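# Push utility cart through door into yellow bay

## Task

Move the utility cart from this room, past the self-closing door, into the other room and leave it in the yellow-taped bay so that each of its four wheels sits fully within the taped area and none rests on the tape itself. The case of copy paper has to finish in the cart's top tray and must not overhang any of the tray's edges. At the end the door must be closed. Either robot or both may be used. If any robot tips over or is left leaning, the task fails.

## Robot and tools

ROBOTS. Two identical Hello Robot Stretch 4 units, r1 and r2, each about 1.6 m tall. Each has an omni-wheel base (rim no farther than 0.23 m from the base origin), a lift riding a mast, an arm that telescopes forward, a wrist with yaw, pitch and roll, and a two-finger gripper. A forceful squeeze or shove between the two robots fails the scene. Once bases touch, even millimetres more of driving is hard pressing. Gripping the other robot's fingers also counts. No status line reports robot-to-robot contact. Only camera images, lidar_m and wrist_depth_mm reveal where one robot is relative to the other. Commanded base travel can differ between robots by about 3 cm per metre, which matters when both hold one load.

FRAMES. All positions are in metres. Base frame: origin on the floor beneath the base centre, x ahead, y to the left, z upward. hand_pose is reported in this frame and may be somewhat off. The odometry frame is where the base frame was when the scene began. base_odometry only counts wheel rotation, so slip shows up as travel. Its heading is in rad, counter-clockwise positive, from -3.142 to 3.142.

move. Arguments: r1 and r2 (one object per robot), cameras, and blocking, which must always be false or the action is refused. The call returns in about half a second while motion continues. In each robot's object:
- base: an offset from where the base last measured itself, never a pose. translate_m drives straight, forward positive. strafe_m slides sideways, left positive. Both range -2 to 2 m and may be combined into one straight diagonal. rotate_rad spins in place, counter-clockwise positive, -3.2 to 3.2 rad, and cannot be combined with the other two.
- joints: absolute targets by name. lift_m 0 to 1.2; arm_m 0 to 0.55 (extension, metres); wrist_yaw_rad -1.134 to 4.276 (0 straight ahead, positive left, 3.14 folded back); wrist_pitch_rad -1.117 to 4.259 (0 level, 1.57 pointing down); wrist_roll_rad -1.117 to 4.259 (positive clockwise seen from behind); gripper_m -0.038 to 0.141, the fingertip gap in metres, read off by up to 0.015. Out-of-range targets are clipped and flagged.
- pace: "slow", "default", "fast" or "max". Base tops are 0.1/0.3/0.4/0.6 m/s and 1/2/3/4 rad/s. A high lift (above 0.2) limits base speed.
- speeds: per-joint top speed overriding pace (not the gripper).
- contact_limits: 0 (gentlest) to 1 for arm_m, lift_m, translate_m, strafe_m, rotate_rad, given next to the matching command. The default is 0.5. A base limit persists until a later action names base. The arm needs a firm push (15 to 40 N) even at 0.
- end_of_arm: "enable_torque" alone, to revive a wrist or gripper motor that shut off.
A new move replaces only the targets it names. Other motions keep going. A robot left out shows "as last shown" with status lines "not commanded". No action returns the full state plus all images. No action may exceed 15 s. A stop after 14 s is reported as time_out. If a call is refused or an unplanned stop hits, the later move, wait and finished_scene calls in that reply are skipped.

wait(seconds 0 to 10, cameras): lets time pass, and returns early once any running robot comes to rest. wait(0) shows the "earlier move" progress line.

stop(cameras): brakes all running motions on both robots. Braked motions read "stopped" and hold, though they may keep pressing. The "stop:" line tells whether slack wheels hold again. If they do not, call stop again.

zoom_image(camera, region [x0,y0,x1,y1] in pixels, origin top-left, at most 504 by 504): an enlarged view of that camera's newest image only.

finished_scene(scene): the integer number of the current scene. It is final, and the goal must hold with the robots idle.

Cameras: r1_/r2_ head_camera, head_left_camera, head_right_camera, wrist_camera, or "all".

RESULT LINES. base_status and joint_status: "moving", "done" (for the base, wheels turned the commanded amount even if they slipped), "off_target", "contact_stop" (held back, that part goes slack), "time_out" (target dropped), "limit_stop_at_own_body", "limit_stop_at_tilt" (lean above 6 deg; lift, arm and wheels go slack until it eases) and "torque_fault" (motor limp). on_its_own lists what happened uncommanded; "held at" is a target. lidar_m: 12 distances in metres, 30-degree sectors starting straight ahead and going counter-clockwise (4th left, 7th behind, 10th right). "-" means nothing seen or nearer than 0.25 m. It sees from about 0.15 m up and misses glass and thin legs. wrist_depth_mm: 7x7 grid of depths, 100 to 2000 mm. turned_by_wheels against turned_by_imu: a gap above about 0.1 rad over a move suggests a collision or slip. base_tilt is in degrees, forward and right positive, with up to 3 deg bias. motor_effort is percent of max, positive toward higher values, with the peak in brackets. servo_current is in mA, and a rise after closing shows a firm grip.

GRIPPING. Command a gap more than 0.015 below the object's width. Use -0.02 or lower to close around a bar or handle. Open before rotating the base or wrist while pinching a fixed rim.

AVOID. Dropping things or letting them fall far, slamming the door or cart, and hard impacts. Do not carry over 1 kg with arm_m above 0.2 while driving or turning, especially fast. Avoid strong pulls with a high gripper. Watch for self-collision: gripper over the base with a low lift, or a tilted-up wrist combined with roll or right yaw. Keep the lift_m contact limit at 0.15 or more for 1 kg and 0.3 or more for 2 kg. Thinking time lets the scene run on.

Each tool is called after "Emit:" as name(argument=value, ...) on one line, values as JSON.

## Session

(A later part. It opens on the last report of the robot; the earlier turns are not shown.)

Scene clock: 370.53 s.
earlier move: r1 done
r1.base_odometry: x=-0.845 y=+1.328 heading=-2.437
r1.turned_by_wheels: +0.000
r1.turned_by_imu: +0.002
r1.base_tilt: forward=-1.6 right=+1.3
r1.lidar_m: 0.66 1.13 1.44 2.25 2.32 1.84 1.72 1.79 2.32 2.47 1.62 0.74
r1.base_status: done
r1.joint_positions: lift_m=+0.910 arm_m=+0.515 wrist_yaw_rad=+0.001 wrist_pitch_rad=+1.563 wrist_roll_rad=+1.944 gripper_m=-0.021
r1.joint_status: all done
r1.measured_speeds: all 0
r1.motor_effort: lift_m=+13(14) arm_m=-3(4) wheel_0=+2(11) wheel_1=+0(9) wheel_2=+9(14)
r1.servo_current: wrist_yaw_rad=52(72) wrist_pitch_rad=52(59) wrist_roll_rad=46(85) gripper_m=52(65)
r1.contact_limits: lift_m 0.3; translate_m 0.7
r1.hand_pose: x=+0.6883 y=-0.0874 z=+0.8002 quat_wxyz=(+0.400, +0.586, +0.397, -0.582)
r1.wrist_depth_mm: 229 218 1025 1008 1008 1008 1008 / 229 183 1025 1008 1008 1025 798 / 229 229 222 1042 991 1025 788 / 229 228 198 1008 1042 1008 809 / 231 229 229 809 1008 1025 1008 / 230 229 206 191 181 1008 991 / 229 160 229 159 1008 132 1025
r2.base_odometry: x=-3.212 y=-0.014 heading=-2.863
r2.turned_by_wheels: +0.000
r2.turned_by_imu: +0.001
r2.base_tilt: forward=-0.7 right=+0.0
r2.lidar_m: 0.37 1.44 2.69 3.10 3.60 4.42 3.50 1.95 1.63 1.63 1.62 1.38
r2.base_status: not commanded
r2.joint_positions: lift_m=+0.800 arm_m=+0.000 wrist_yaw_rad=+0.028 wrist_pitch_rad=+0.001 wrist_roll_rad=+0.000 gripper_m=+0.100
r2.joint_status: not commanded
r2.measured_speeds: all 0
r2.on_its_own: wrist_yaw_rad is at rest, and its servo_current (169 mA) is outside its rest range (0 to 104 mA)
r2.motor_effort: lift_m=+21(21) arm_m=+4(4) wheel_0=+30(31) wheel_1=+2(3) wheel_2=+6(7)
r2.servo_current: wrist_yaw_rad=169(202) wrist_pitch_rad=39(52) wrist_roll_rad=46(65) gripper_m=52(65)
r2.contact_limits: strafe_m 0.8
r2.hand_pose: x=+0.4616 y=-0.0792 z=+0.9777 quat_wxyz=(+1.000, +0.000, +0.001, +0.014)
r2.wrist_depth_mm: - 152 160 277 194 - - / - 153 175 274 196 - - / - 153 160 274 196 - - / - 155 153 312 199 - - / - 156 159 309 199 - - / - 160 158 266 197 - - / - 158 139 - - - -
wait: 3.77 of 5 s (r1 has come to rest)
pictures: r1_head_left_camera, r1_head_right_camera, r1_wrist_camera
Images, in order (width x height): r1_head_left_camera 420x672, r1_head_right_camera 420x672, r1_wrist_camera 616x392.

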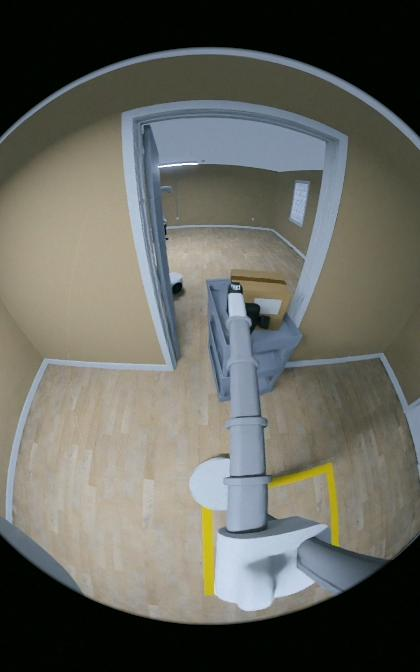

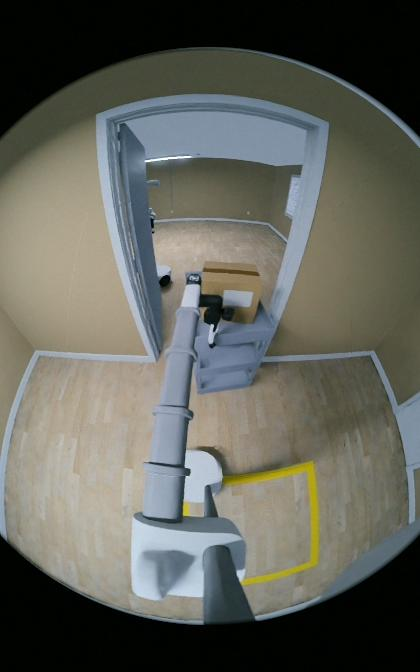

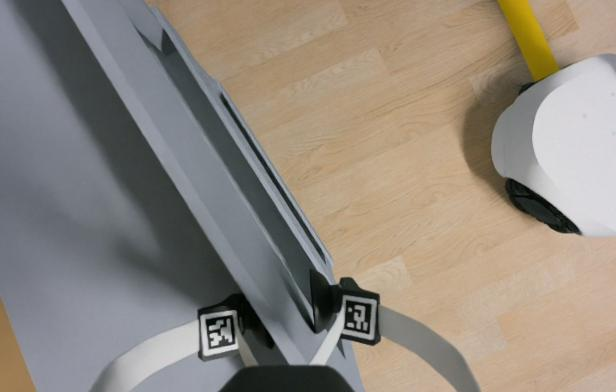

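Emit:
move(r1={"base":{"translate_m":-1.1,"strafe_m":-0.15},"contact_limits":{"translate_m":0.7},"pace":"slow"}, blocking=false)

Emit:
wait(seconds=10)

Emit:
wait(seconds=3, cameras=["r1_wrist_camera","r1_head_left_camera","r1_head_right_camera","r1_head_camera"])

Scene clock: 386.27 s.
move: r1 moving
r1.base_odometry: x=-0.836 y=+1.338 heading=-2.436
r1.turned_by_wheels: +0.001
r1.turned_by_imu: +0.001
r1.base_tilt: forward=-1.5 right=+1.3
r1.lidar_m: 0.65 1.13 1.44 2.23 2.32 1.82 1.69 1.77 2.33 2.47 1.65 0.73
r1.base_status: translate_m moving; strafe_m moving
r1.joint_positions: lift_m=+0.910 arm_m=+0.515 wrist_yaw_rad=+0.002 wrist_pitch_rad=+1.561 wrist_roll_rad=+1.944 gripper_m=-0.021
r1.joint_status: not commanded
r1.measured_speeds: translate_m=-0.048 strafe_m=-0.006 rotate_rad=+0.002 lift_m=+0.000 arm_m=+0.000 wrist_yaw_rad=+0.002 wrist_pitch_rad=-0.005 wrist_roll_rad=+0.000
r1.motor_effort: lift_m=+14(14) arm_m=-4(4) wheel_0=+2(3) wheel_1=-2(4) wheel_2=+14(14)
r1.servo_current: wrist_yaw_rad=39(72) wrist_pitch_rad=59(59) wrist_roll_rad=52(78) gripper_m=52(65)
r1.contact_limits: lift_m 0.3; translate_m 0.7
r1.hand_pose: x=+0.6888 y=-0.0874 z=+0.8002 quat_wxyz=(+0.401, +0.586, +0.397, -0.581)
r1.wrist_depth_mm: 230 233 991 991 1008 1008 991 / 230 196 1025 1008 1008 1008 798 / 229 229 235 1025 1025 1008 788 / 230 230 196 1025 1025 1025 809 / 230 230 204 1025 1025 1025 1025 / 231 229 189 198 183 1008 1008 / 231 157 229 160 179 1025 1008
r2.base_odometry: x=-3.212 y=-0.014 heading=-2.863
r2.turned_by_wheels: +0.000
r2.turned_by_imu: +0.000
r2.base_tilt: forward=-0.8 right=+0.0
r2.lidar_m: 0.37 1.41 2.69 3.13 3.61 4.45 3.52 1.92 1.62 1.63 1.62 1.38
r2.base_status: not commanded
r2.joint_positions: lift_m=+0.800 arm_m=+0.000 wrist_yaw_rad=+0.028 wrist_pitch_rad=+0.001 wrist_roll_rad=+0.000 gripper_m=+0.100
r2.joint_status: not commanded
r2.measured_speeds: all 0
r2.motor_effort: lift_m=+21(21) arm_m=+4(4) wheel_0=+30(31) wheel_1=+2(3) wheel_2=+6(6)
r2.servo_current: wrist_yaw_rad=182(195) wrist_pitch_rad=39(46) wrist_roll_rad=46(59) gripper_m=52(65)
r2.contact_limits: strafe_m 0.8
r2.hand_pose: x=+0.4616 y=-0.0792 z=+0.9777 quat_wxyz=(+1.000, +0.000, +0.001, +0.014)
r2.wrist_depth_mm: - 151 160 276 193 - - / - 152 175 276 196 - - / - 153 160 274 196 - - / - 155 153 312 198 - - / - 156 158 309 200 - - / - 160 157 266 198 - - / - 158 139 - - - -
pictures: none

Scene clock: 396.27 s.
earlier move: r1 moving
r1.base_odometry: x=-0.177 y=+2.074 heading=-2.436
r1.turned_by_wheels: +0.000
r1.turned_by_imu: +0.011
r1.base_tilt: forward=-1.6 right=+1.3
r1.lidar_m: 0.62 2.08 2.46 2.33 1.09 0.76 0.69 0.75 1.01 2.38 2.38 0.78
r1.base_status: translate_m moving; strafe_m moving
r1.joint_positions: lift_m=+0.910 arm_m=+0.515 wrist_yaw_rad=+0.002 wrist_pitch_rad=+1.561 wrist_roll_rad=+1.944 gripper_m=-0.021
r1.joint_status: not commanded
r1.measured_speeds: translate_m=-0.098 strafe_m=-0.013 rotate_rad=-0.005 lift_m=+0.000 arm_m=+0.000 wrist_yaw_rad=+0.000 wrist_pitch_rad=+0.000 wrist_roll_rad=+0.000
r1.motor_effort: lift_m=+13(14) arm_m=-4(4) wheel_0=+5(8) wheel_1=-2(5) wheel_2=+12(16)
r1.servo_current: wrist_yaw_rad=46(78) wrist_pitch_rad=65(65) wrist_roll_rad=59(78) gripper_m=59(65)
r1.contact_limits: lift_m 0.3; translate_m 0.7
r1.hand_pose: x=+0.6888 y=-0.0874 z=+0.8002 quat_wxyz=(+0.401, +0.586, +0.397, -0.581)
r1.wrist_depth_mm: 355 1008 1008 991 1008 991 1025 / 188 480 1008 991 1008 1008 809 / 229 194 1025 1008 1025 1008 798 / 229 181 236 1008 1025 1042 798 / 229 229 200 517 1025 991 1008 / 230 230 193 202 179 991 1025 / 229 156 179 161 312 1025 1008
r2.base_odometry: x=-3.212 y=-0.014 heading=-2.863
r2.turned_by_wheels: +0.000
r2.turned_by_imu: +0.001
r2.base_tilt: forward=-0.7 right=+0.0
r2.lidar_m: 0.36 1.87 2.68 3.12 3.60 4.42 3.54 1.92 1.62 1.61 1.63 1.37
r2.base_status: not commanded
r2.joint_positions: lift_m=+0.800 arm_m=+0.000 wrist_yaw_rad=+0.028 wrist_pitch_rad=+0.001 wrist_roll_rad=+0.000 gripper_m=+0.100
r2.joint_status: not commanded
r2.measured_speeds: all 0
r2.motor_effort: lift_m=+21(21) arm_m=+4(4) wheel_0=+30(31) wheel_1=+2(3) wheel_2=+6(7)
r2.servo_current: wrist_yaw_rad=195(208) wrist_pitch_rad=33(52) wrist_roll_rad=39(65) gripper_m=52(65)
r2.contact_limits: strafe_m 0.8
r2.hand_pose: x=+0.4616 y=-0.0792 z=+0.9777 quat_wxyz=(+1.000, +0.000, +0.001, +0.014)
r2.wrist_depth_mm: - 152 160 277 193 - - / - 153 175 276 197 - - / - 154 160 272 196 - - / - 154 152 312 199 - - / - 156 158 310 200 - - / - 160 157 266 197 - - / - 158 140 - - - -
wait: 10.00 s; no rest
pictures: none

Scene clock: 398.13 s.
earlier move: r1 done
r1.base_odometry: x=-0.105 y=+2.155 heading=-2.436
r1.turned_by_wheels: +0.000
r1.turned_by_imu: +0.001
r1.base_tilt: forward=-1.6 right=+1.2
r1.lidar_m: 0.64 2.20 2.46 2.33 0.95 0.67 0.60 0.64 0.88 2.15 2.43 0.78
r1.base_status: done
r1.joint_positions: lift_m=+0.910 arm_m=+0.515 wrist_yaw_rad=+0.002 wrist_pitch_rad=+1.565 wrist_roll_rad=+1.944 gripper_m=-0.021
r1.joint_status: not commanded
r1.measured_speeds: all 0
r1.motor_effort: lift_m=+14(14) arm_m=-4(4) wheel_0=+4(8) wheel_1=+0(5) wheel_2=+11(16)
r1.servo_current: wrist_yaw_rad=46(78) wrist_pitch_rad=46(65) wrist_roll_rad=65(78) gripper_m=59(65)
r1.contact_limits: lift_m 0.3; translate_m 0.7
r1.hand_pose: x=+0.6879 y=-0.0874 z=+0.8002 quat_wxyz=(+0.400, +0.586, +0.398, -0.582)
r1.wrist_depth_mm: 415 1008 1008 1008 1025 1008 1008 / 204 1025 1025 1008 1008 1008 798 / 206 206 1025 991 1008 1008 798 / 229 175 - 1008 1008 1025 820 / 229 228 189 512 1025 1008 1025 / 229 228 189 201 177 1025 1008 / 228 157 180 158 236 142 1008
r2.base_odometry: x=-3.212 y=-0.014 heading=-2.863
r2.turned_by_wheels: +0.000
r2.turned_by_imu: +0.000
r2.base_tilt: forward=-0.7 right=+0.0
r2.lidar_m: 0.37 1.87 2.66 3.12 3.59 4.47 3.52 1.92 1.63 1.62 1.66 1.38
r2.base_status: not commanded
r2.joint_positions: lift_m=+0.800 arm_m=+0.000 wrist_yaw_rad=+0.028 wrist_pitch_rad=+0.001 wrist_roll_rad=+0.000 gripper_m=+0.100
r2.joint_status: not commanded
r2.measured_speeds: all 0
r2.on_its_own: wrist_yaw_rad is at rest, and its servo_current (189 mA) is outside its rest range (0 to 104 mA)
r2.motor_effort: lift_m=+21(21) arm_m=+4(4) wheel_0=+30(31) wheel_1=+2(3) wheel_2=+6(7)
r2.servo_current: wrist_yaw_rad=189(208) wrist_pitch_rad=33(52) wrist_roll_rad=39(65) gripper_m=59(65)
r2.contact_limits: strafe_m 0.8
r2.hand_pose: x=+0.4616 y=-0.0792 z=+0.9777 quat_wxyz=(+1.000, +0.000, +0.001, +0.014)
r2.wrist_depth_mm: - 151 160 277 193 - - / - 152 176 274 197 - - / - 153 160 273 196 - - / - 154 152 312 200 - - / - 156 159 310 200 - - / - 160 157 267 198 - - / - 158 139 - - - -
wait: 1.87 of 3 s (r1 has come to rest)
pictures: r1_head_camera, r1_head_left_camera, r1_head_right_camera, r1_wrist_camera
Images, in order (width x height): r1_head_camera 420x560, r1_head_left_camera 420x672, r1_head_right_camera 420x672, r1_wrist_camera 616x392.

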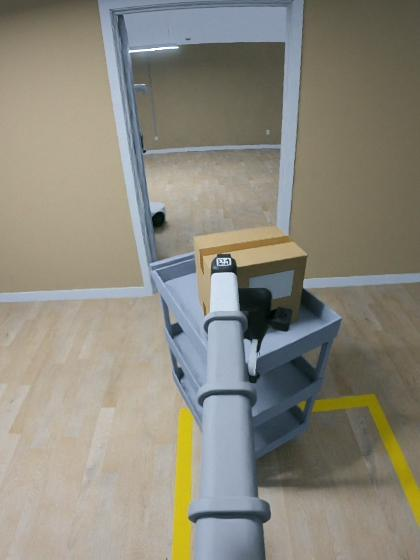

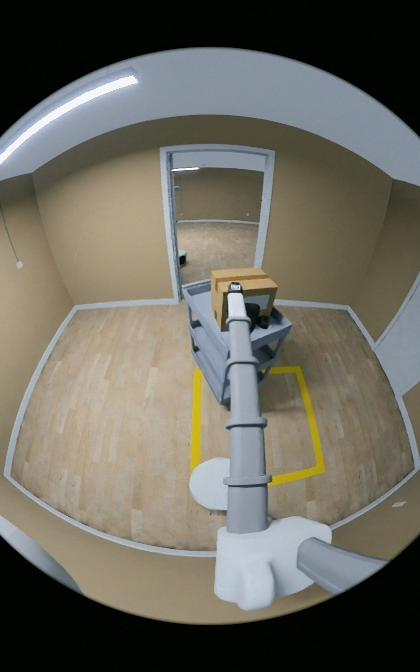

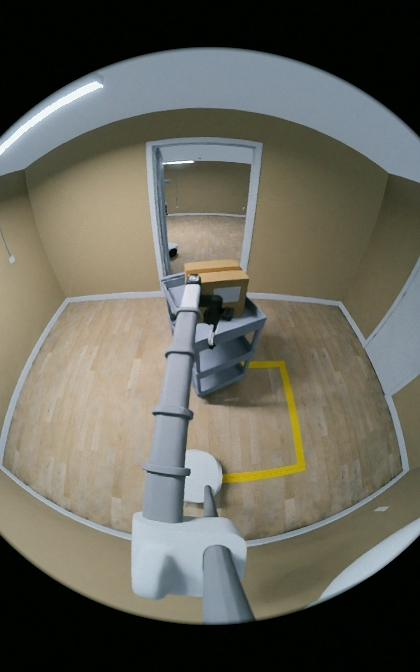

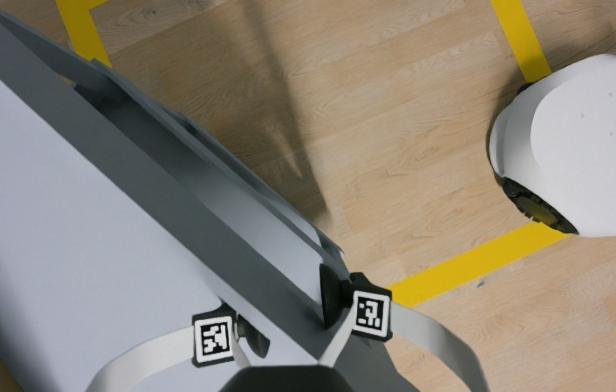

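Emit:
move(r1={"base":{"translate_m":-0.28,"strafe_m":-0.31},"joints":{"arm_m":0.32},"speeds":{"arm_m":0.05},"contact_limits":{"translate_m":0.7,"arm_m":0.9},"pace":"slow"}, blocking=false)

Emit:
wait(seconds=6.5, cameras=["r1_wrist_camera","r1_head_left_camera","r1_head_right_camera","r1_head_camera"])

Scene clock: 410.73 s.
move: r1 moving
r1.base_odometry: x=-0.104 y=+2.168 heading=-2.434
r1.turned_by_wheels: +0.002
r1.turned_by_imu: +0.002
r1.base_tilt: forward=-1.6 right=+1.3
r1.lidar_m: 0.61 1.23 2.50 2.34 0.94 0.66 0.61 0.63 0.87 2.13 2.39 0.74
r1.base_status: translate_m moving; strafe_m moving
r1.joint_positions: lift_m=+0.910 arm_m=+0.493 wrist_yaw_rad=+0.004 wrist_pitch_rad=+1.559 wrist_roll_rad=+1.944 gripper_m=-0.021
r1.joint_status: arm_m moving
r1.measured_speeds: translate_m=-0.034 strafe_m=-0.037 rotate_rad=-0.001 lift_m=+0.000 arm_m=-0.051 wrist_yaw_rad=+0.000 wrist_pitch_rad=+0.000 wrist_roll_rad=+0.000
r1.motor_effort: lift_m=+14(14) arm_m=-9(10) wheel_0=+15(15) wheel_1=-2(4) wheel_2=+18(19)
r1.servo_current: wrist_yaw_rad=72(72) wrist_pitch_rad=59(65) wrist_roll_rad=33(72) gripper_m=52(59)
r1.contact_limits: arm_m 0.9; lift_m 0.3; translate_m 0.7
r1.hand_pose: x=+0.6680 y=-0.0874 z=+0.8002 quat_wxyz=(+0.402, +0.587, +0.397, -0.580)
r1.wrist_depth_mm: 1025 1025 1025 1008 991 991 991 / 222 991 1042 991 1008 991 798 / 176 223 1025 1042 1025 991 798 / 229 176 241 1008 1025 1008 798 / 230 230 190 831 1025 1008 991 / 232 229 178 200 178 991 1008 / 231 165 180 162 233 135 1025
r2.base_odometry: x=-3.212 y=-0.014 heading=-2.863
r2.turned_by_wheels: +0.000
r2.turned_by_imu: +0.000
r2.base_tilt: forward=-0.7 right=+0.0
r2.lidar_m: 0.37 1.85 2.71 3.13 3.59 4.41 3.54 1.91 1.63 1.61 1.63 1.36
r2.base_status: not commanded
r2.joint_positions: lift_m=+0.800 arm_m=+0.000 wrist_yaw_rad=+0.028 wrist_pitch_rad=+0.001 wrist_roll_rad=+0.000 gripper_m=+0.100
r2.joint_status: not commanded
r2.measured_speeds: all 0
r2.motor_effort: lift_m=+21(21) arm_m=+4(4) wheel_0=+30(31) wheel_1=+2(3) wheel_2=+6(6)
r2.servo_current: wrist_yaw_rad=189(195) wrist_pitch_rad=39(39) wrist_roll_rad=59(65) gripper_m=52(59)
r2.contact_limits: strafe_m 0.8
r2.hand_pose: x=+0.4616 y=-0.0792 z=+0.9777 quat_wxyz=(+1.000, +0.000, +0.001, +0.014)
r2.wrist_depth_mm: - 152 161 277 194 - - / - 153 175 276 196 - - / - 153 160 274 196 - - / - 154 153 314 199 - - / - 156 159 310 200 - - / - 160 157 265 198 - - / - 158 140 - - - -
pictures: none

Scene clock: 415.67 s.
earlier move: r1 done
r1.base_odometry: x=-0.093 y=+2.573 heading=-2.435
r1.turned_by_wheels: -0.001
r1.turned_by_imu: +0.001
r1.base_tilt: forward=-1.6 right=+1.2
r1.lidar_m: 0.38 0.51 2.77 1.66 0.51 0.35 0.32 0.35 0.48 1.20 2.16 0.69
r1.base_status: done
r1.joint_positions: lift_m=+0.910 arm_m=+0.320 wrist_yaw_rad=+0.004 wrist_pitch_rad=+1.569 wrist_roll_rad=+1.944 gripper_m=-0.021
r1.joint_status: all done
r1.measured_speeds: all 0
r1.motor_effort: lift_m=+13(14) arm_m=-4(10) wheel_0=+9(16) wheel_1=+1(4) wheel_2=+7(19)
r1.servo_current: wrist_yaw_rad=59(72) wrist_pitch_rad=39(65) wrist_roll_rad=59(72) gripper_m=59(65)
r1.contact_limits: arm_m 0.9; lift_m 0.3; translate_m 0.7
r1.hand_pose: x=+0.4919 y=-0.0874 z=+0.8002 quat_wxyz=(+0.400, +0.584, +0.399, -0.583)
r1.wrist_depth_mm: 1025 1008 1025 1025 1008 1008 1025 / 1008 1008 1025 1025 1025 1025 1025 / 1008 1025 1025 1008 1025 809 809 / 1008 1025 991 1008 1008 820 809 / 200 215 - - 991 831 809 / 226 174 182 199 176 1025 1008 / 226 227 180 158 181 160 1025
r2.base_odometry: x=-3.212 y=-0.014 heading=-2.863
r2.turned_by_wheels: +0.000
r2.turned_by_imu: +0.001
r2.base_tilt: forward=-0.7 right=+0.0
r2.lidar_m: 0.35 1.89 2.69 3.11 3.59 4.44 3.57 1.90 1.63 1.61 1.65 1.38
r2.base_status: not commanded
r2.joint_positions: lift_m=+0.800 arm_m=+0.000 wrist_yaw_rad=+0.028 wrist_pitch_rad=+0.001 wrist_roll_rad=+0.000 gripper_m=+0.100
r2.joint_status: not commanded
r2.measured_speeds: all 0
r2.on_its_own: wrist_yaw_rad is at rest, and its servo_current (189 mA) is outside its rest range (0 to 104 mA)
r2.motor_effort: lift_m=+21(21) arm_m=+4(4) wheel_0=+30(31) wheel_1=+2(3) wheel_2=+6(6)
r2.servo_current: wrist_yaw_rad=189(202) wrist_pitch_rad=39(46) wrist_roll_rad=46(65) gripper_m=59(65)
r2.contact_limits: strafe_m 0.8
r2.hand_pose: x=+0.4616 y=-0.0792 z=+0.9777 quat_wxyz=(+1.000, +0.000, +0.001, +0.014)
r2.wrist_depth_mm: - 152 160 277 194 - - / - 153 175 274 197 - - / - 153 160 274 195 - - / - 154 152 312 199 - - / - 156 159 310 199 - - / - 159 158 265 198 - - / - 158 139 - - - -
wait: 4.93 of 6.5 s (r1 has come to rest)
pictures: r1_head_camera, r1_head_left_camera, r1_head_right_camera, r1_wrist_camera
Images, in order (width x height): r1_head_camera 420x560, r1_head_left_camera 420x672, r1_head_right_camera 420x672, r1_wrist_camera 616x392.

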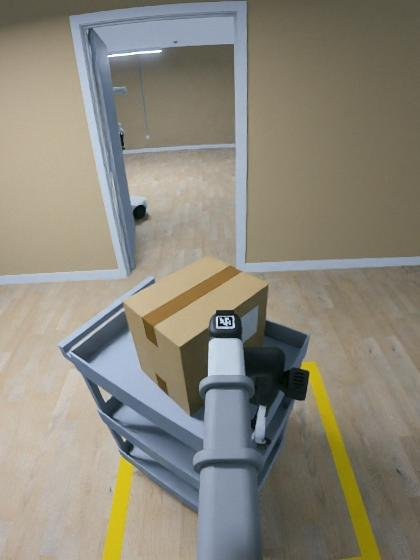

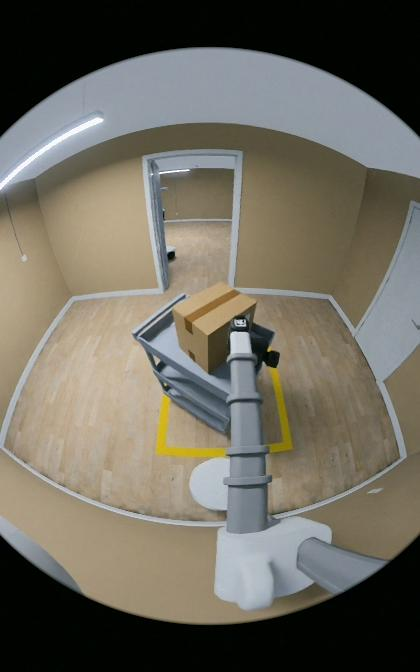

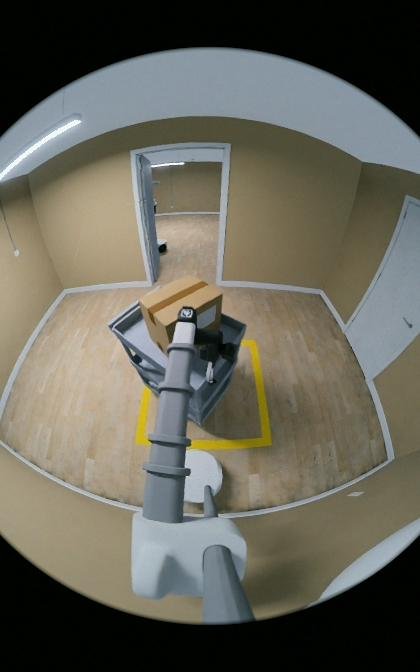

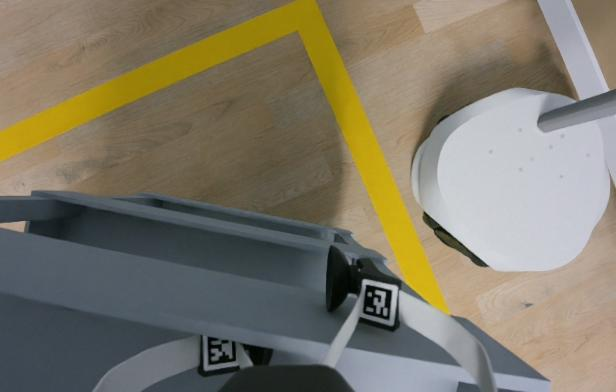

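Emit:
move(r1={"base":{"strafe_m":-0.17},"contact_limits":{"strafe_m":0.7},"pace":"slow"}, blocking=false)

Emit:
wait(seconds=4)

Emit:
move(r1={"joints":{"gripper_m":0.08}}, blocking=false)

Emit:
wait(seconds=1.5)

Emit:
move(r1={"joints":{"lift_m":1.15}}, blocking=false)

Emit:
wait(seconds=2.5, cameras=["r1_wrist_camera","r1_head_left_camera","r1_head_right_camera","r1_head_camera"])

Scene clock: 426.93 s.
move: r1 moving
r1.base_odometry: x=-0.102 y=+2.584 heading=-2.433
r1.turned_by_wheels: +0.002
r1.turned_by_imu: +0.002
r1.base_tilt: forward=-1.6 right=+1.2
r1.lidar_m: 0.37 0.48 2.77 1.64 0.49 0.34 0.31 0.33 0.48 1.18 2.14 0.70
r1.base_status: strafe_m moving
r1.joint_positions: lift_m=+0.910 arm_m=+0.320 wrist_yaw_rad=+0.004 wrist_pitch_rad=+1.569 wrist_roll_rad=+1.944 gripper_m=-0.021
r1.joint_status: not commanded
r1.measured_speeds: translate_m=+0.000 strafe_m=-0.057 rotate_rad=+0.003 lift_m=+0.000 arm_m=+0.000 wrist_yaw_rad=+0.000 wrist_pitch_rad=+0.000 wrist_roll_rad=+0.000
r1.motor_effort: lift_m=+13(14) arm_m=-4(4) wheel_0=+18(18) wheel_1=-3(4) wheel_2=+5(6)
r1.servo_current: wrist_yaw_rad=46(72) wrist_pitch_rad=39(46) wrist_roll_rad=52(65) gripper_m=52(59)
r1.contact_limits: arm_m 0.9; lift_m 0.3; strafe_m 0.7
r1.hand_pose: x=+0.4918 y=-0.0874 z=+0.8002 quat_wxyz=(+0.400, +0.584, +0.399, -0.583)
r1.wrist_depth_mm: 1008 1025 1008 991 1025 1008 1025 / 1008 1008 1008 1025 1025 1025 1008 / 991 1008 1025 1008 1025 809 798 / 1025 1025 1025 1025 1025 798 820 / 210 224 - - 1025 831 809 / 178 171 193 202 178 1025 1008 / 229 229 176 159 174 159 1042
r2.base_odometry: x=-3.212 y=-0.014 heading=-2.863
r2.turned_by_wheels: +0.000
r2.turned_by_imu: +0.000
r2.base_tilt: forward=-0.7 right=+0.0
r2.lidar_m: 0.38 1.87 2.66 3.13 3.60 4.46 3.54 1.93 1.62 1.63 1.62 1.35
r2.base_status: not commanded
r2.joint_positions: lift_m=+0.800 arm_m=+0.000 wrist_yaw_rad=+0.028 wrist_pitch_rad=+0.001 wrist_roll_rad=+0.000 gripper_m=+0.100
r2.joint_status: not commanded
r2.measured_speeds: all 0
r2.motor_effort: lift_m=+21(21) arm_m=+4(4) wheel_0=+30(31) wheel_1=+2(3) wheel_2=+6(6)
r2.servo_current: wrist_yaw_rad=182(189) wrist_pitch_rad=39(46) wrist_roll_rad=52(59) gripper_m=52(59)
r2.contact_limits: strafe_m 0.8
r2.hand_pose: x=+0.4616 y=-0.0792 z=+0.9777 quat_wxyz=(+1.000, +0.000, +0.001, +0.014)
r2.wrist_depth_mm: - 151 161 276 193 - - / - 152 175 273 196 - - / - 153 161 273 196 - - / - 155 152 312 199 - - / - 156 159 309 200 - - / - 160 157 265 198 - - / - 158 139 - - - -
pictures: none

Scene clock: 429.27 s.
earlier move: r1 done
r1.base_odometry: x=-0.203 y=+2.702 heading=-2.433
r1.turned_by_wheels: +0.000
r1.turned_by_imu: +0.001
r1.base_tilt: forward=-1.6 right=+1.3
r1.lidar_m: 0.34 0.43 0.83 1.61 0.49 0.35 0.32 0.33 0.46 1.17 1.97 2.58
r1.base_status: done
r1.joint_positions: lift_m=+0.910 arm_m=+0.320 wrist_yaw_rad=+0.006 wrist_pitch_rad=+1.578 wrist_roll_rad=+1.936 gripper_m=-0.021
r1.joint_status: not commanded
r1.measured_speeds: all 0
r1.motor_effort: lift_m=+14(14) arm_m=+4(4) wheel_0=+11(22) wheel_1=+4(6) wheel_2=+2(8)
r1.servo_current: wrist_yaw_rad=39(72) wrist_pitch_rad=52(59) wrist_roll_rad=78(98) gripper_m=59(65)
r1.contact_limits: arm_m 0.9; lift_m 0.3; strafe_m 0.7
r1.hand_pose: x=+0.4895 y=-0.0874 z=+0.8002 quat_wxyz=(+0.401, +0.579, +0.404, -0.583)
r1.wrist_depth_mm: 1025 1008 1042 1008 1042 1025 1042 / 991 1008 991 1008 1008 1025 1025 / 991 1008 1042 1025 1025 820 820 / 991 991 1008 1008 991 831 820 / 976 - - - 741 831 820 / 200 200 199 196 171 186 1008 / 224 226 164 159 231 231 -
r2.base_odometry: x=-3.212 y=-0.014 heading=-2.863
r2.turned_by_wheels: +0.000
r2.turned_by_imu: +0.000
r2.base_tilt: forward=-0.7 right=+0.0
r2.lidar_m: 0.35 1.88 2.68 3.13 3.58 4.45 3.50 1.90 1.63 1.62 1.62 1.37
r2.base_status: not commanded
r2.joint_positions: lift_m=+0.800 arm_m=+0.000 wrist_yaw_rad=+0.028 wrist_pitch_rad=+0.001 wrist_roll_rad=+0.000 gripper_m=+0.100
r2.joint_status: not commanded
r2.measured_speeds: all 0
r2.on_its_own: wrist_yaw_rad is at rest, and its servo_current (182 mA) is outside its rest range (0 to 104 mA)
r2.motor_effort: lift_m=+21(21) arm_m=+4(4) wheel_0=+30(31) wheel_1=+2(3) wheel_2=+6(7)
r2.servo_current: wrist_yaw_rad=182(195) wrist_pitch_rad=39(46) wrist_roll_rad=52(59) gripper_m=59(65)
r2.contact_limits: strafe_m 0.8
r2.hand_pose: x=+0.4616 y=-0.0792 z=+0.9777 quat_wxyz=(+1.000, +0.000, +0.001, +0.014)
r2.wrist_depth_mm: - 152 160 278 193 - - / - 152 175 274 197 - - / - 153 160 273 196 - - / - 154 153 314 199 - - / - 156 159 309 200 - - / - 160 157 266 198 - - / - 158 139 - - - -
wait: 2.33 of 4 s (r1 has come to rest)
pictures: none

Scene clock: 429.77 s.
move: r1 moving
r1.base_odometry: x=-0.203 y=+2.702 heading=-2.433
r1.turned_by_wheels: +0.000
r1.turned_by_imu: +0.000
r1.base_tilt: forward=-1.6 right=+1.2
r1.lidar_m: 0.36 0.41 0.81 1.59 0.50 0.35 0.32 0.34 0.47 1.19 1.96 2.57
r1.base_status: not commanded
r1.joint_positions: lift_m=+0.910 arm_m=+0.320 wrist_yaw_rad=+0.007 wrist_pitch_rad=+1.579 wrist_roll_rad=+1.936 gripper_m=+0.003
r1.joint_status: gripper_m moving
r1.measured_speeds: translate_m=+0.000 strafe_m=+0.000 rotate_rad=+0.000 lift_m=+0.000 arm_m=+0.000 wrist_yaw_rad=+0.004 wrist_pitch_rad=+0.007 wrist_roll_rad=-0.001
r1.motor_effort: lift_m=+14(14) arm_m=+4(4) wheel_0=+11(11) wheel_1=+4(4) wheel_2=+2(2)
r1.servo_current: wrist_yaw_rad=52(72) wrist_pitch_rad=59(59) wrist_roll_rad=85(98) gripper_m=78(78)
r1.contact_limits: arm_m 0.9; lift_m 0.3; strafe_m 0.7
r1.hand_pose: x=+0.4892 y=-0.0874 z=+0.8002 quat_wxyz=(+0.401, +0.579, +0.404, -0.583)
r1.wrist_depth_mm: 991 1008 1025 1025 1025 1042 1025 / 1008 1008 1025 1025 1025 1025 1060 / 991 1008 1008 1008 1025 831 831 / 991 1025 1008 1025 991 820 820 / 991 798 - - 750 809 820 / 198 200 198 200 173 188 1025 / 227 228 162 161 232 233 -
r2.base_odometry: x=-3.212 y=-0.014 heading=-2.863
r2.turned_by_wheels: +0.000
r2.turned_by_imu: +0.000
r2.base_tilt: forward=-0.7 right=+0.0
r2.lidar_m: 0.36 1.86 2.69 3.12 3.59 4.44 3.51 1.91 1.62 1.62 1.66 1.37
r2.base_status: not commanded
r2.joint_positions: lift_m=+0.800 arm_m=+0.000 wrist_yaw_rad=+0.028 wrist_pitch_rad=+0.001 wrist_roll_rad=+0.000 gripper_m=+0.100
r2.joint_status: not commanded
r2.measured_speeds: all 0
r2.motor_effort: lift_m=+21(21) arm_m=+4(4) wheel_0=+30(31) wheel_1=+2(3) wheel_2=+6(7)
r2.servo_current: wrist_yaw_rad=189(189) wrist_pitch_rad=39(46) wrist_roll_rad=46(52) gripper_m=52(59)
r2.contact_limits: strafe_m 0.8
r2.hand_pose: x=+0.4616 y=-0.0792 z=+0.9777 quat_wxyz=(+1.000, +0.000, +0.001, +0.014)
r2.wrist_depth_mm: - 152 161 277 193 - - / - 153 175 274 196 - - / - 153 160 273 196 - - / - 154 153 312 199 - - / - 156 159 309 200 - - / - 160 157 267 198 - - / - 158 139 - - - -
pictures: none

Scene clock: 431.00 s.
earlier move: r1 done
r1.base_odometry: x=-0.203 y=+2.702 heading=-2.433
r1.turned_by_wheels: +0.000
r1.turned_by_imu: +0.000
r1.base_tilt: forward=-1.6 right=+1.3
r1.lidar_m: 0.34 0.41 0.80 1.56 0.47 0.34 0.31 0.33 0.47 1.17 1.98 2.60
r1.base_status: not commanded
r1.joint_positions: lift_m=+0.910 arm_m=+0.320 wrist_yaw_rad=+0.008 wrist_pitch_rad=+1.580 wrist_roll_rad=+1.936 gripper_m=+0.080
r1.joint_status: all done
r1.measured_speeds: all 0
r1.motor_effort: lift_m=+13(14) arm_m=+4(4) wheel_0=+10(11) wheel_1=+3(4) wheel_2=+2(2)
r1.servo_current: wrist_yaw_rad=65(78) wrist_pitch_rad=65(65) wrist_roll_rad=85(104) gripper_m=46(111)
r1.contact_limits: arm_m 0.9; lift_m 0.3; strafe_m 0.7
r1.hand_pose: x=+0.4890 y=-0.0874 z=+0.8002 quat_wxyz=(+0.402, +0.578, +0.405, -0.583)
r1.wrist_depth_mm: 1008 1008 1025 1025 1042 1060 1042 / 1008 1008 1025 1008 1025 1042 1042 / 991 1008 1025 1025 1025 820 820 / 1008 991 1008 1025 991 820 831 / 991 809 - - 362 820 820 / 178 198 199 198 177 190 1060 / 227 229 161 161 232 143 -
r2.base_odometry: x=-3.212 y=-0.014 heading=-2.863
r2.turned_by_wheels: +0.000
r2.turned_by_imu: +0.000
r2.base_tilt: forward=-0.7 right=+0.0
r2.lidar_m: 0.37 1.85 2.71 3.11 3.60 4.44 3.50 1.91 1.60 1.62 1.64 1.38
r2.base_status: not commanded
r2.joint_positions: lift_m=+0.800 arm_m=+0.000 wrist_yaw_rad=+0.028 wrist_pitch_rad=+0.001 wrist_roll_rad=+0.000 gripper_m=+0.100
r2.joint_status: not commanded
r2.measured_speeds: all 0
r2.on_its_own: wrist_yaw_rad is at rest, and its servo_current (176 mA) is outside its rest range (0 to 104 mA)
r2.motor_effort: lift_m=+21(21) arm_m=+4(4) wheel_0=+30(31) wheel_1=+2(3) wheel_2=+6(7)
r2.servo_current: wrist_yaw_rad=176(195) wrist_pitch_rad=39(46) wrist_roll_rad=39(59) gripper_m=52(65)
r2.contact_limits: strafe_m 0.8
r2.hand_pose: x=+0.4616 y=-0.0792 z=+0.9777 quat_wxyz=(+1.000, +0.000, +0.001, +0.014)
r2.wrist_depth_mm: - 151 160 277 194 - - / - 152 175 274 197 - - / - 154 160 273 196 - - / - 155 152 314 199 - - / - 156 160 309 199 - - / - 159 158 266 198 - - / - 158 139 - - - -
wait: 1.23 of 1.5 s (r1 has come to rest)
pictures: none

Scene clock: 431.50 s.
move: r1 moving
r1.base_odometry: x=-0.203 y=+2.702 heading=-2.433
r1.turned_by_wheels: +0.000
r1.turned_by_imu: +0.000
r1.base_tilt: forward=-1.5 right=+1.3
r1.lidar_m: 0.35 0.40 0.83 1.60 0.50 0.33 0.32 0.34 0.47 1.17 2.00 2.56
r1.base_status: not commanded
r1.joint_positions: lift_m=+0.943 arm_m=+0.320 wrist_yaw_rad=+0.009 wrist_pitch_rad=+1.580 wrist_roll_rad=+1.934 gripper_m=+0.080
r1.joint_status: lift_m moving
r1.measured_speeds: translate_m=+0.000 strafe_m=+0.000 rotate_rad=+0.000 lift_m=+0.092 arm_m=+0.000 wrist_yaw_rad=+0.012 wrist_pitch_rad=+0.000 wrist_roll_rad=-0.012
r1.motor_effort: lift_m=+41(41) arm_m=+4(4) wheel_0=+10(11) wheel_1=+3(4) wheel_2=+2(2)
r1.servo_current: wrist_yaw_rad=65(78) wrist_pitch_rad=59(65) wrist_roll_rad=104(104) gripper_m=39(46)
r1.contact_limits: arm_m 0.9; strafe_m 0.7
r1.hand_pose: x=+0.4892 y=-0.0874 z=+0.8331 quat_wxyz=(+0.402, +0.578, +0.406, -0.583)
r1.wrist_depth_mm: 991 1008 1060 1042 1042 1078 - / 1025 1025 1025 1025 1042 1060 1078 / 1025 1008 1025 1042 1060 854 854 / 991 1008 1042 1042 904 842 866 / 521 - - - 224 831 1060 / 193 195 196 219 187 193 1060 / 239 242 181 169 250 - -
r2.base_odometry: x=-3.212 y=-0.014 heading=-2.863
r2.turned_by_wheels: +0.000
r2.turned_by_imu: +0.000
r2.base_tilt: forward=-0.7 right=-0.1
r2.lidar_m: 0.37 1.88 2.68 3.12 3.56 4.44 3.52 1.89 1.62 1.59 1.63 1.38
r2.base_status: not commanded
r2.joint_positions: lift_m=+0.800 arm_m=+0.000 wrist_yaw_rad=+0.028 wrist_pitch_rad=+0.001 wrist_roll_rad=+0.000 gripper_m=+0.100
r2.joint_status: not commanded
r2.measured_speeds: all 0
r2.motor_effort: lift_m=+21(21) arm_m=+4(4) wheel_0=+30(31) wheel_1=+2(3) wheel_2=+6(6)
r2.servo_current: wrist_yaw_rad=182(195) wrist_pitch_rad=33(46) wrist_roll_rad=39(52) gripper_m=52(65)
r2.contact_limits: strafe_m 0.8
r2.hand_pose: x=+0.4616 y=-0.0792 z=+0.9777 quat_wxyz=(+1.000, +0.000, +0.001, +0.014)
r2.wrist_depth_mm: - 151 160 277 193 - - / - 153 175 276 196 - - / - 153 160 273 196 - - / - 154 152 312 198 - - / - 156 159 309 199 - - / - 160 157 265 198 - - / - 158 139 - - - -
pictures: none

Scene clock: 431.90 s.
earlier move: r1 contact_stop
r1.base_odometry: x=-0.203 y=+2.702 heading=-2.433
r1.turned_by_wheels: +0.000
r1.turned_by_imu: +0.000
r1.base_tilt: forward=-1.6 right=+1.3
r1.lidar_m: 0.34 0.42 0.83 1.60 0.50 0.35 0.29 0.32 0.48 1.14 1.98 2.59
r1.base_status: not commanded
r1.joint_positions: lift_m=+0.944 arm_m=+0.320 wrist_yaw_rad=+0.010 wrist_pitch_rad=+1.580 wrist_roll_rad=+1.934 gripper_m=+0.080
r1.joint_status: lift_m contact_stop (moved +0.033 of +0.240)
r1.measured_speeds: all 0
r1.on_its_own: lift_m is slack since a contact_stop (your +1.150 is given up)
r1.motor_effort: lift_m=+19(42) arm_m=+4(4) wheel_0=+9(11) wheel_1=+4(4) wheel_2=+4(4)
r1.servo_current: wrist_yaw_rad=72(85) wrist_pitch_rad=52(65) wrist_roll_rad=78(104) gripper_m=46(46)
r1.contact_limits: arm_m 0.9; strafe_m 0.7
r1.hand_pose: x=+0.4892 y=-0.0874 z=+0.8336 quat_wxyz=(+0.403, +0.578, +0.406, -0.583)
r1.wrist_depth_mm: 1025 1025 1042 1025 1060 1078 - / 1025 1042 1042 1042 1042 1060 1078 / 1025 1025 1042 1042 1060 866 842 / 1025 1008 1025 1042 946 854 866 / 508 - - - 216 866 1098 / 213 216 212 216 189 209 1078 / 251 253 182 170 260 - -
r2.base_odometry: x=-3.212 y=-0.014 heading=-2.863
r2.turned_by_wheels: +0.000
r2.turned_by_imu: +0.000
r2.base_tilt: forward=-0.7 right=-0.1
r2.lidar_m: 0.37 1.87 2.70 3.14 3.58 4.46 3.49 1.91 1.62 1.61 1.63 1.38
r2.base_status: not commanded
r2.joint_positions: lift_m=+0.800 arm_m=+0.000 wrist_yaw_rad=+0.028 wrist_pitch_rad=+0.001 wrist_roll_rad=+0.000 gripper_m=+0.100
r2.joint_status: not commanded
r2.measured_speeds: all 0
r2.on_its_own: wrist_yaw_rad is at rest, and its servo_current (182 mA) is outside its rest range (0 to 104 mA)
r2.motor_effort: lift_m=+21(21) arm_m=+4(4) wheel_0=+30(31) wheel_1=+2(3) wheel_2=+6(6)
r2.servo_current: wrist_yaw_rad=182(195) wrist_pitch_rad=39(46) wrist_roll_rad=46(52) gripper_m=59(65)
r2.contact_limits: strafe_m 0.8
r2.hand_pose: x=+0.4616 y=-0.0792 z=+0.9777 quat_wxyz=(+1.000, +0.000, +0.001, +0.014)
r2.wrist_depth_mm: - 152 160 278 193 - - / - 153 175 274 196 - - / - 153 160 274 196 - - / - 154 153 314 199 - - / - 156 159 309 200 - - / - 160 157 266 197 - - / - 158 139 - - - -
wait: 0.40 of 2.5 s (r1 has come to rest)
pictures: r1_head_camera, r1_head_left_camera, r1_head_right_camera, r1_wrist_camera
Images, in order (width x height): r1_head_camera 420x560, r1_head_left_camera 420x672, r1_head_right_camera 420x672, r1_wrist_camera 616x392.

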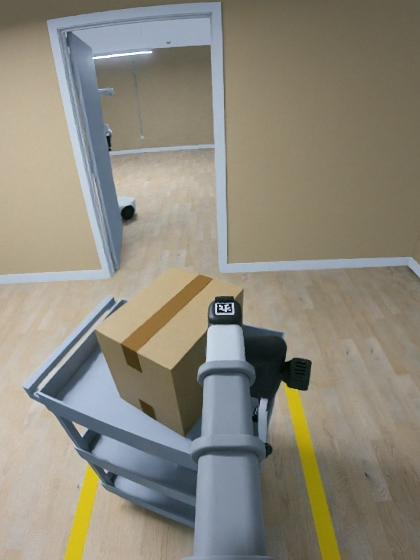

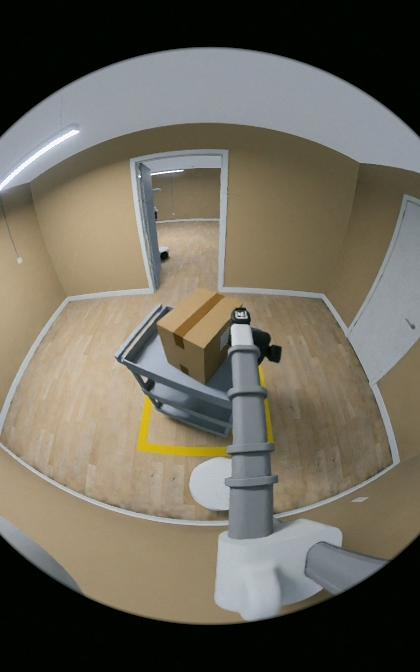

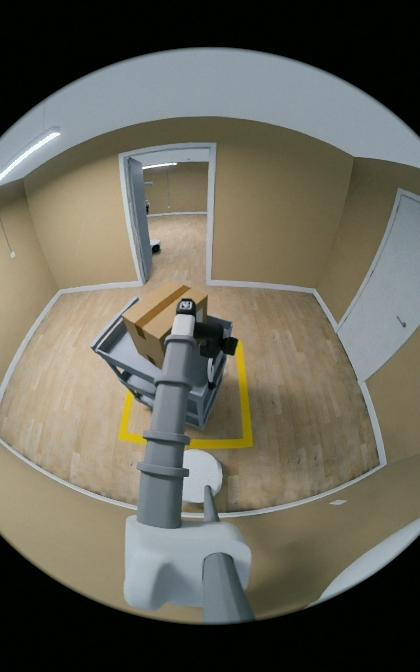

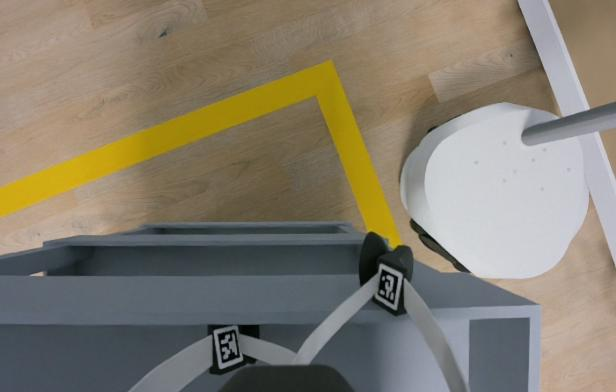

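Emit:
move(r1={"joints":{"lift_m":0.92,"gripper_m":0.1}}, blocking=false)

Emit:
wait(seconds=1.3)

Emit:
move(r1={"joints":{"wrist_roll_rad":0.5}}, blocking=false)

Emit:
wait(seconds=1.5, cameras=["r1_wrist_camera","r1_head_camera"])

Scene clock: 441.43 s.
move: r1 moving
r1.base_odometry: x=-0.203 y=+2.702 heading=-2.433
r1.turned_by_wheels: +0.000
r1.turned_by_imu: +0.000
r1.base_tilt: forward=-1.6 right=+1.2
r1.lidar_m: 0.33 0.42 0.80 1.61 0.50 0.33 0.31 0.32 0.46 1.19 1.98 2.59
r1.base_status: not commanded
r1.joint_positions: lift_m=+0.923 arm_m=+0.320 wrist_yaw_rad=+0.010 wrist_pitch_rad=+1.580 wrist_roll_rad=+1.934 gripper_m=+0.095
r1.joint_status: lift_m moving; gripper_m moving
r1.measured_speeds: translate_m=+0.000 strafe_m=+0.000 rotate_rad=+0.000 lift_m=-0.022 arm_m=+0.000 wrist_yaw_rad=+0.007 wrist_pitch_rad=+0.000 wrist_roll_rad=-0.005
r1.motor_effort: lift_m=-8(19) arm_m=+4(4) wheel_0=+10(10) wheel_1=+4(4) wheel_2=+4(4)
r1.servo_current: wrist_yaw_rad=65(85) wrist_pitch_rad=59(65) wrist_roll_rad=104(104) gripper_m=46(78)
r1.contact_limits: arm_m 0.9; strafe_m 0.7
r1.hand_pose: x=+0.4892 y=-0.0874 z=+0.8126 quat_wxyz=(+0.403, +0.577, +0.406, -0.583)
r1.wrist_depth_mm: 1042 1025 1008 1042 1060 1042 1060 / 1042 1025 1025 1042 1025 1025 1060 / 1025 1060 1025 1025 1025 820 831 / 1042 1042 1025 1025 1060 842 831 / 508 - - - 215 820 831 / 211 215 216 217 184 191 1042 / 247 248 181 147 251 250 -
r2.base_odometry: x=-3.212 y=-0.014 heading=-2.863
r2.turned_by_wheels: +0.000
r2.turned_by_imu: +0.000
r2.base_tilt: forward=-0.7 right=-0.1
r2.lidar_m: 0.36 1.87 2.68 3.12 3.59 4.45 3.52 1.89 1.62 1.62 1.63 1.38
r2.base_status: not commanded
r2.joint_positions: lift_m=+0.800 arm_m=+0.000 wrist_yaw_rad=+0.028 wrist_pitch_rad=+0.001 wrist_roll_rad=+0.000 gripper_m=+0.100
r2.joint_status: not commanded
r2.measured_speeds: all 0
r2.motor_effort: lift_m=+21(21) arm_m=+4(4) wheel_0=+30(31) wheel_1=+3(3) wheel_2=+6(6)
r2.servo_current: wrist_yaw_rad=189(195) wrist_pitch_rad=39(46) wrist_roll_rad=52(59) gripper_m=59(65)
r2.contact_limits: strafe_m 0.8
r2.hand_pose: x=+0.4616 y=-0.0792 z=+0.9777 quat_wxyz=(+1.000, +0.000, +0.001, +0.014)
r2.wrist_depth_mm: - 151 160 277 194 - - / - 152 175 274 197 - - / - 153 160 273 196 - - / - 154 152 312 198 - - / - 156 159 309 199 - - / - 160 157 266 198 - - / - 158 140 - - - -
pictures: none

Scene clock: 441.93 s.
earlier move: r1 done
r1.base_odometry: x=-0.203 y=+2.702 heading=-2.433
r1.turned_by_wheels: +0.000
r1.turned_by_imu: +0.000
r1.base_tilt: forward=-1.6 right=+1.2
r1.lidar_m: 0.35 0.41 0.82 1.58 0.49 0.33 0.31 0.32 0.46 1.19 1.98 2.61
r1.base_status: not commanded
r1.joint_positions: lift_m=+0.922 arm_m=+0.320 wrist_yaw_rad=+0.010 wrist_pitch_rad=+1.580 wrist_roll_rad=+1.934 gripper_m=+0.100
r1.joint_status: all done
r1.measured_speeds: all 0
r1.motor_effort: lift_m=-9(19) arm_m=+4(4) wheel_0=+9(10) wheel_1=+4(5) wheel_2=+4(4)
r1.servo_current: wrist_yaw_rad=72(85) wrist_pitch_rad=52(65) wrist_roll_rad=98(104) gripper_m=46(78)
r1.contact_limits: arm_m 0.9; strafe_m 0.7
r1.hand_pose: x=+0.4892 y=-0.0874 z=+0.8121 quat_wxyz=(+0.403, +0.577, +0.406, -0.583)
r1.wrist_depth_mm: 1025 1025 1060 1060 1042 1042 1060 / 1025 1025 1060 1042 1042 1060 1060 / 1025 1025 1060 1042 1042 831 842 / 1042 1042 1042 1042 1060 820 842 / 504 - - - 215 842 842 / 209 213 211 217 184 192 1060 / 248 248 180 147 250 252 -
r2.base_odometry: x=-3.212 y=-0.014 heading=-2.863
r2.turned_by_wheels: +0.000
r2.turned_by_imu: +0.000
r2.base_tilt: forward=-0.7 right=+0.0
r2.lidar_m: 0.38 1.88 2.70 3.13 3.60 4.44 3.52 1.93 1.60 1.63 1.60 1.39
r2.base_status: not commanded
r2.joint_positions: lift_m=+0.800 arm_m=+0.000 wrist_yaw_rad=+0.028 wrist_pitch_rad=+0.001 wrist_roll_rad=+0.000 gripper_m=+0.100
r2.joint_status: not commanded
r2.measured_speeds: all 0
r2.on_its_own: wrist_yaw_rad is at rest, and its servo_current (189 mA) is outside its rest range (0 to 104 mA)
r2.motor_effort: lift_m=+21(21) arm_m=+4(4) wheel_0=+30(31) wheel_1=+2(3) wheel_2=+6(6)
r2.servo_current: wrist_yaw_rad=189(195) wrist_pitch_rad=46(46) wrist_roll_rad=39(59) gripper_m=59(65)
r2.contact_limits: strafe_m 0.8
r2.hand_pose: x=+0.4616 y=-0.0792 z=+0.9777 quat_wxyz=(+1.000, +0.000, +0.001, +0.014)
r2.wrist_depth_mm: - 151 161 276 194 - - / - 153 175 273 196 - - / - 153 160 273 196 - - / - 154 153 312 198 - - / - 156 159 309 198 - - / - 160 157 266 198 - - / - 158 139 - - - -
wait: 0.50 of 1.3 s (r1 has come to rest)
pictures: none

Scene clock: 442.43 s.
move: r1 moving
r1.base_odometry: x=-0.204 y=+2.702 heading=-2.434
r1.turned_by_wheels: -0.001
r1.turned_by_imu: -0.001
r1.base_tilt: forward=-1.7 right=+1.3
r1.lidar_m: 0.35 0.41 0.81 1.57 0.50 0.35 0.31 0.32 0.49 1.21 1.98 2.59
r1.base_status: not commanded
r1.joint_positions: lift_m=+0.921 arm_m=+0.320 wrist_yaw_rad=+0.002 wrist_pitch_rad=+1.577 wrist_roll_rad=+1.367 gripper_m=+0.100
r1.joint_status: wrist_roll_rad moving
r1.measured_speeds: translate_m=+0.001 strafe_m=-0.001 rotate_rad=-0.004 lift_m=+0.000 arm_m=+0.000 wrist_yaw_rad=-0.036 wrist_pitch_rad=-0.003 wrist_roll_rad=-1.803
r1.motor_effort: lift_m=+7(10) arm_m=+4(4) wheel_0=+6(9) wheel_1=+3(4) wheel_2=+3(4)
r1.servo_current: wrist_yaw_rad=59(78) wrist_pitch_rad=46(65) wrist_roll_rad=85(98) gripper_m=39(46)
r1.contact_limits: arm_m 0.9; strafe_m 0.7
r1.hand_pose: x=+0.4893 y=-0.0874 z=+0.8107 quat_wxyz=(+0.547, +0.445, +0.550, -0.447)
r1.wrist_depth_mm: 1008 1025 1042 1025 1042 1042 1042 / 1025 1025 1042 1042 1042 1042 1042 / 488 1025 1025 1042 1025 1042 1025 / 191 230 1025 1025 1042 878 1025 / 238 189 213 878 976 820 809 / 238 239 182 204 189 842 831 / 239 239 239 144 177 831 1042
r2.base_odometry: x=-3.212 y=-0.014 heading=-2.863
r2.turned_by_wheels: +0.000
r2.turned_by_imu: +0.000
r2.base_tilt: forward=-0.7 right=+0.0
r2.lidar_m: 0.37 1.85 2.70 3.14 3.61 4.44 3.53 1.92 1.61 1.61 1.64 1.37
r2.base_status: not commanded
r2.joint_positions: lift_m=+0.800 arm_m=+0.000 wrist_yaw_rad=+0.028 wrist_pitch_rad=+0.001 wrist_roll_rad=+0.000 gripper_m=+0.100
r2.joint_status: not commanded
r2.measured_speeds: all 0
r2.motor_effort: lift_m=+21(21) arm_m=+4(4) wheel_0=+30(31) wheel_1=+2(3) wheel_2=+6(6)
r2.servo_current: wrist_yaw_rad=182(189) wrist_pitch_rad=46(46) wrist_roll_rad=46(52) gripper_m=52(59)
r2.contact_limits: strafe_m 0.8
r2.hand_pose: x=+0.4616 y=-0.0792 z=+0.9777 quat_wxyz=(+1.000, +0.000, +0.001, +0.014)
r2.wrist_depth_mm: - 151 160 277 193 - - / - 153 175 274 197 - - / - 153 160 273 196 - - / - 155 152 314 199 - - / - 156 159 309 200 - - / - 159 158 266 197 - - / - 158 140 - - - -
pictures: none

Scene clock: 443.40 s.
earlier move: r1 done
r1.base_odometry: x=-0.204 y=+2.702 heading=-2.435
r1.turned_by_wheels: -0.001
r1.turned_by_imu: -0.001
r1.base_tilt: forward=-1.6 right=+1.3
r1.lidar_m: 0.36 0.42 0.82 1.61 0.50 0.33 0.31 0.34 0.46 1.16 1.98 2.59
r1.base_status: not commanded
r1.joint_positions: lift_m=+0.921 arm_m=+0.320 wrist_yaw_rad=+0.002 wrist_pitch_rad=+1.569 wrist_roll_rad=+0.504 gripper_m=+0.100
r1.joint_status: all done
r1.measured_speeds: all 0
r1.motor_effort: lift_m=+8(10) arm_m=+4(4) wheel_0=+1(9) wheel_1=+1(4) wheel_2=+0(4)
r1.servo_current: wrist_yaw_rad=39(78) wrist_pitch_rad=39(65) wrist_roll_rad=39(111) gripper_m=46(46)
r1.contact_limits: arm_m 0.9; strafe_m 0.7
r1.hand_pose: x=+0.4915 y=-0.0874 z=+0.8107 quat_wxyz=(+0.685, +0.176, +0.684, -0.176)
r1.wrist_depth_mm: 241 243 241 1025 1042 1042 1025 / 241 241 241 1042 1060 1042 1025 / 241 241 242 1025 1025 1042 1042 / 240 241 240 1042 1025 1060 1025 / 241 241 239 1025 1025 1042 1042 / 241 240 240 211 195 1008 1042 / 239 240 238 145 820 1025 1025
r2.base_odometry: x=-3.212 y=-0.014 heading=-2.863
r2.turned_by_wheels: +0.000
r2.turned_by_imu: +0.000
r2.base_tilt: forward=-0.7 right=+0.0
r2.lidar_m: 0.37 1.87 2.68 3.13 3.58 4.45 3.52 1.91 1.62 1.63 1.59 1.39
r2.base_status: not commanded
r2.joint_positions: lift_m=+0.800 arm_m=+0.000 wrist_yaw_rad=+0.028 wrist_pitch_rad=+0.001 wrist_roll_rad=+0.000 gripper_m=+0.100
r2.joint_status: not commanded
r2.measured_speeds: all 0
r2.on_its_own: wrist_yaw_rad is at rest, and its servo_current (182 mA) is outside its rest range (0 to 104 mA)
r2.motor_effort: lift_m=+21(21) arm_m=+4(4) wheel_0=+30(31) wheel_1=+2(3) wheel_2=+6(6)
r2.servo_current: wrist_yaw_rad=182(195) wrist_pitch_rad=46(46) wrist_roll_rad=52(59) gripper_m=65(65)
r2.contact_limits: strafe_m 0.8
r2.hand_pose: x=+0.4616 y=-0.0792 z=+0.9777 quat_wxyz=(+1.000, +0.000, +0.001, +0.014)
r2.wrist_depth_mm: - 151 160 277 193 - - / - 153 175 274 196 - - / - 153 160 273 196 - - / - 154 152 312 199 - - / - 156 159 309 200 - - / - 159 157 266 198 - - / - 158 139 - - - -
wait: 0.97 of 1.5 s (r1 has come to rest)
pictures: r1_head_camera, r1_wrist_camera
Images, in order (width x height): r1_head_camera 420x560, r1_wrist_camera 616x392.

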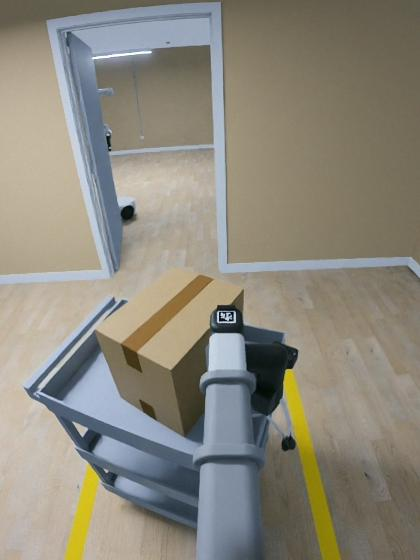

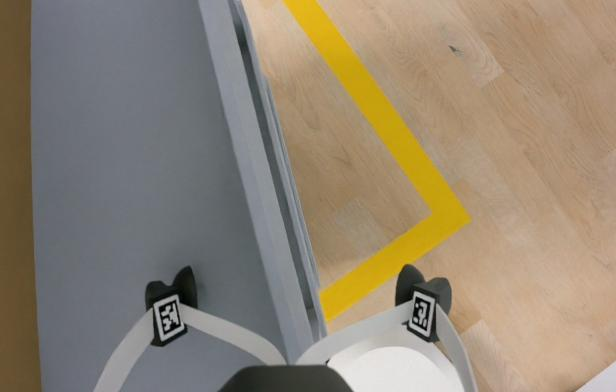

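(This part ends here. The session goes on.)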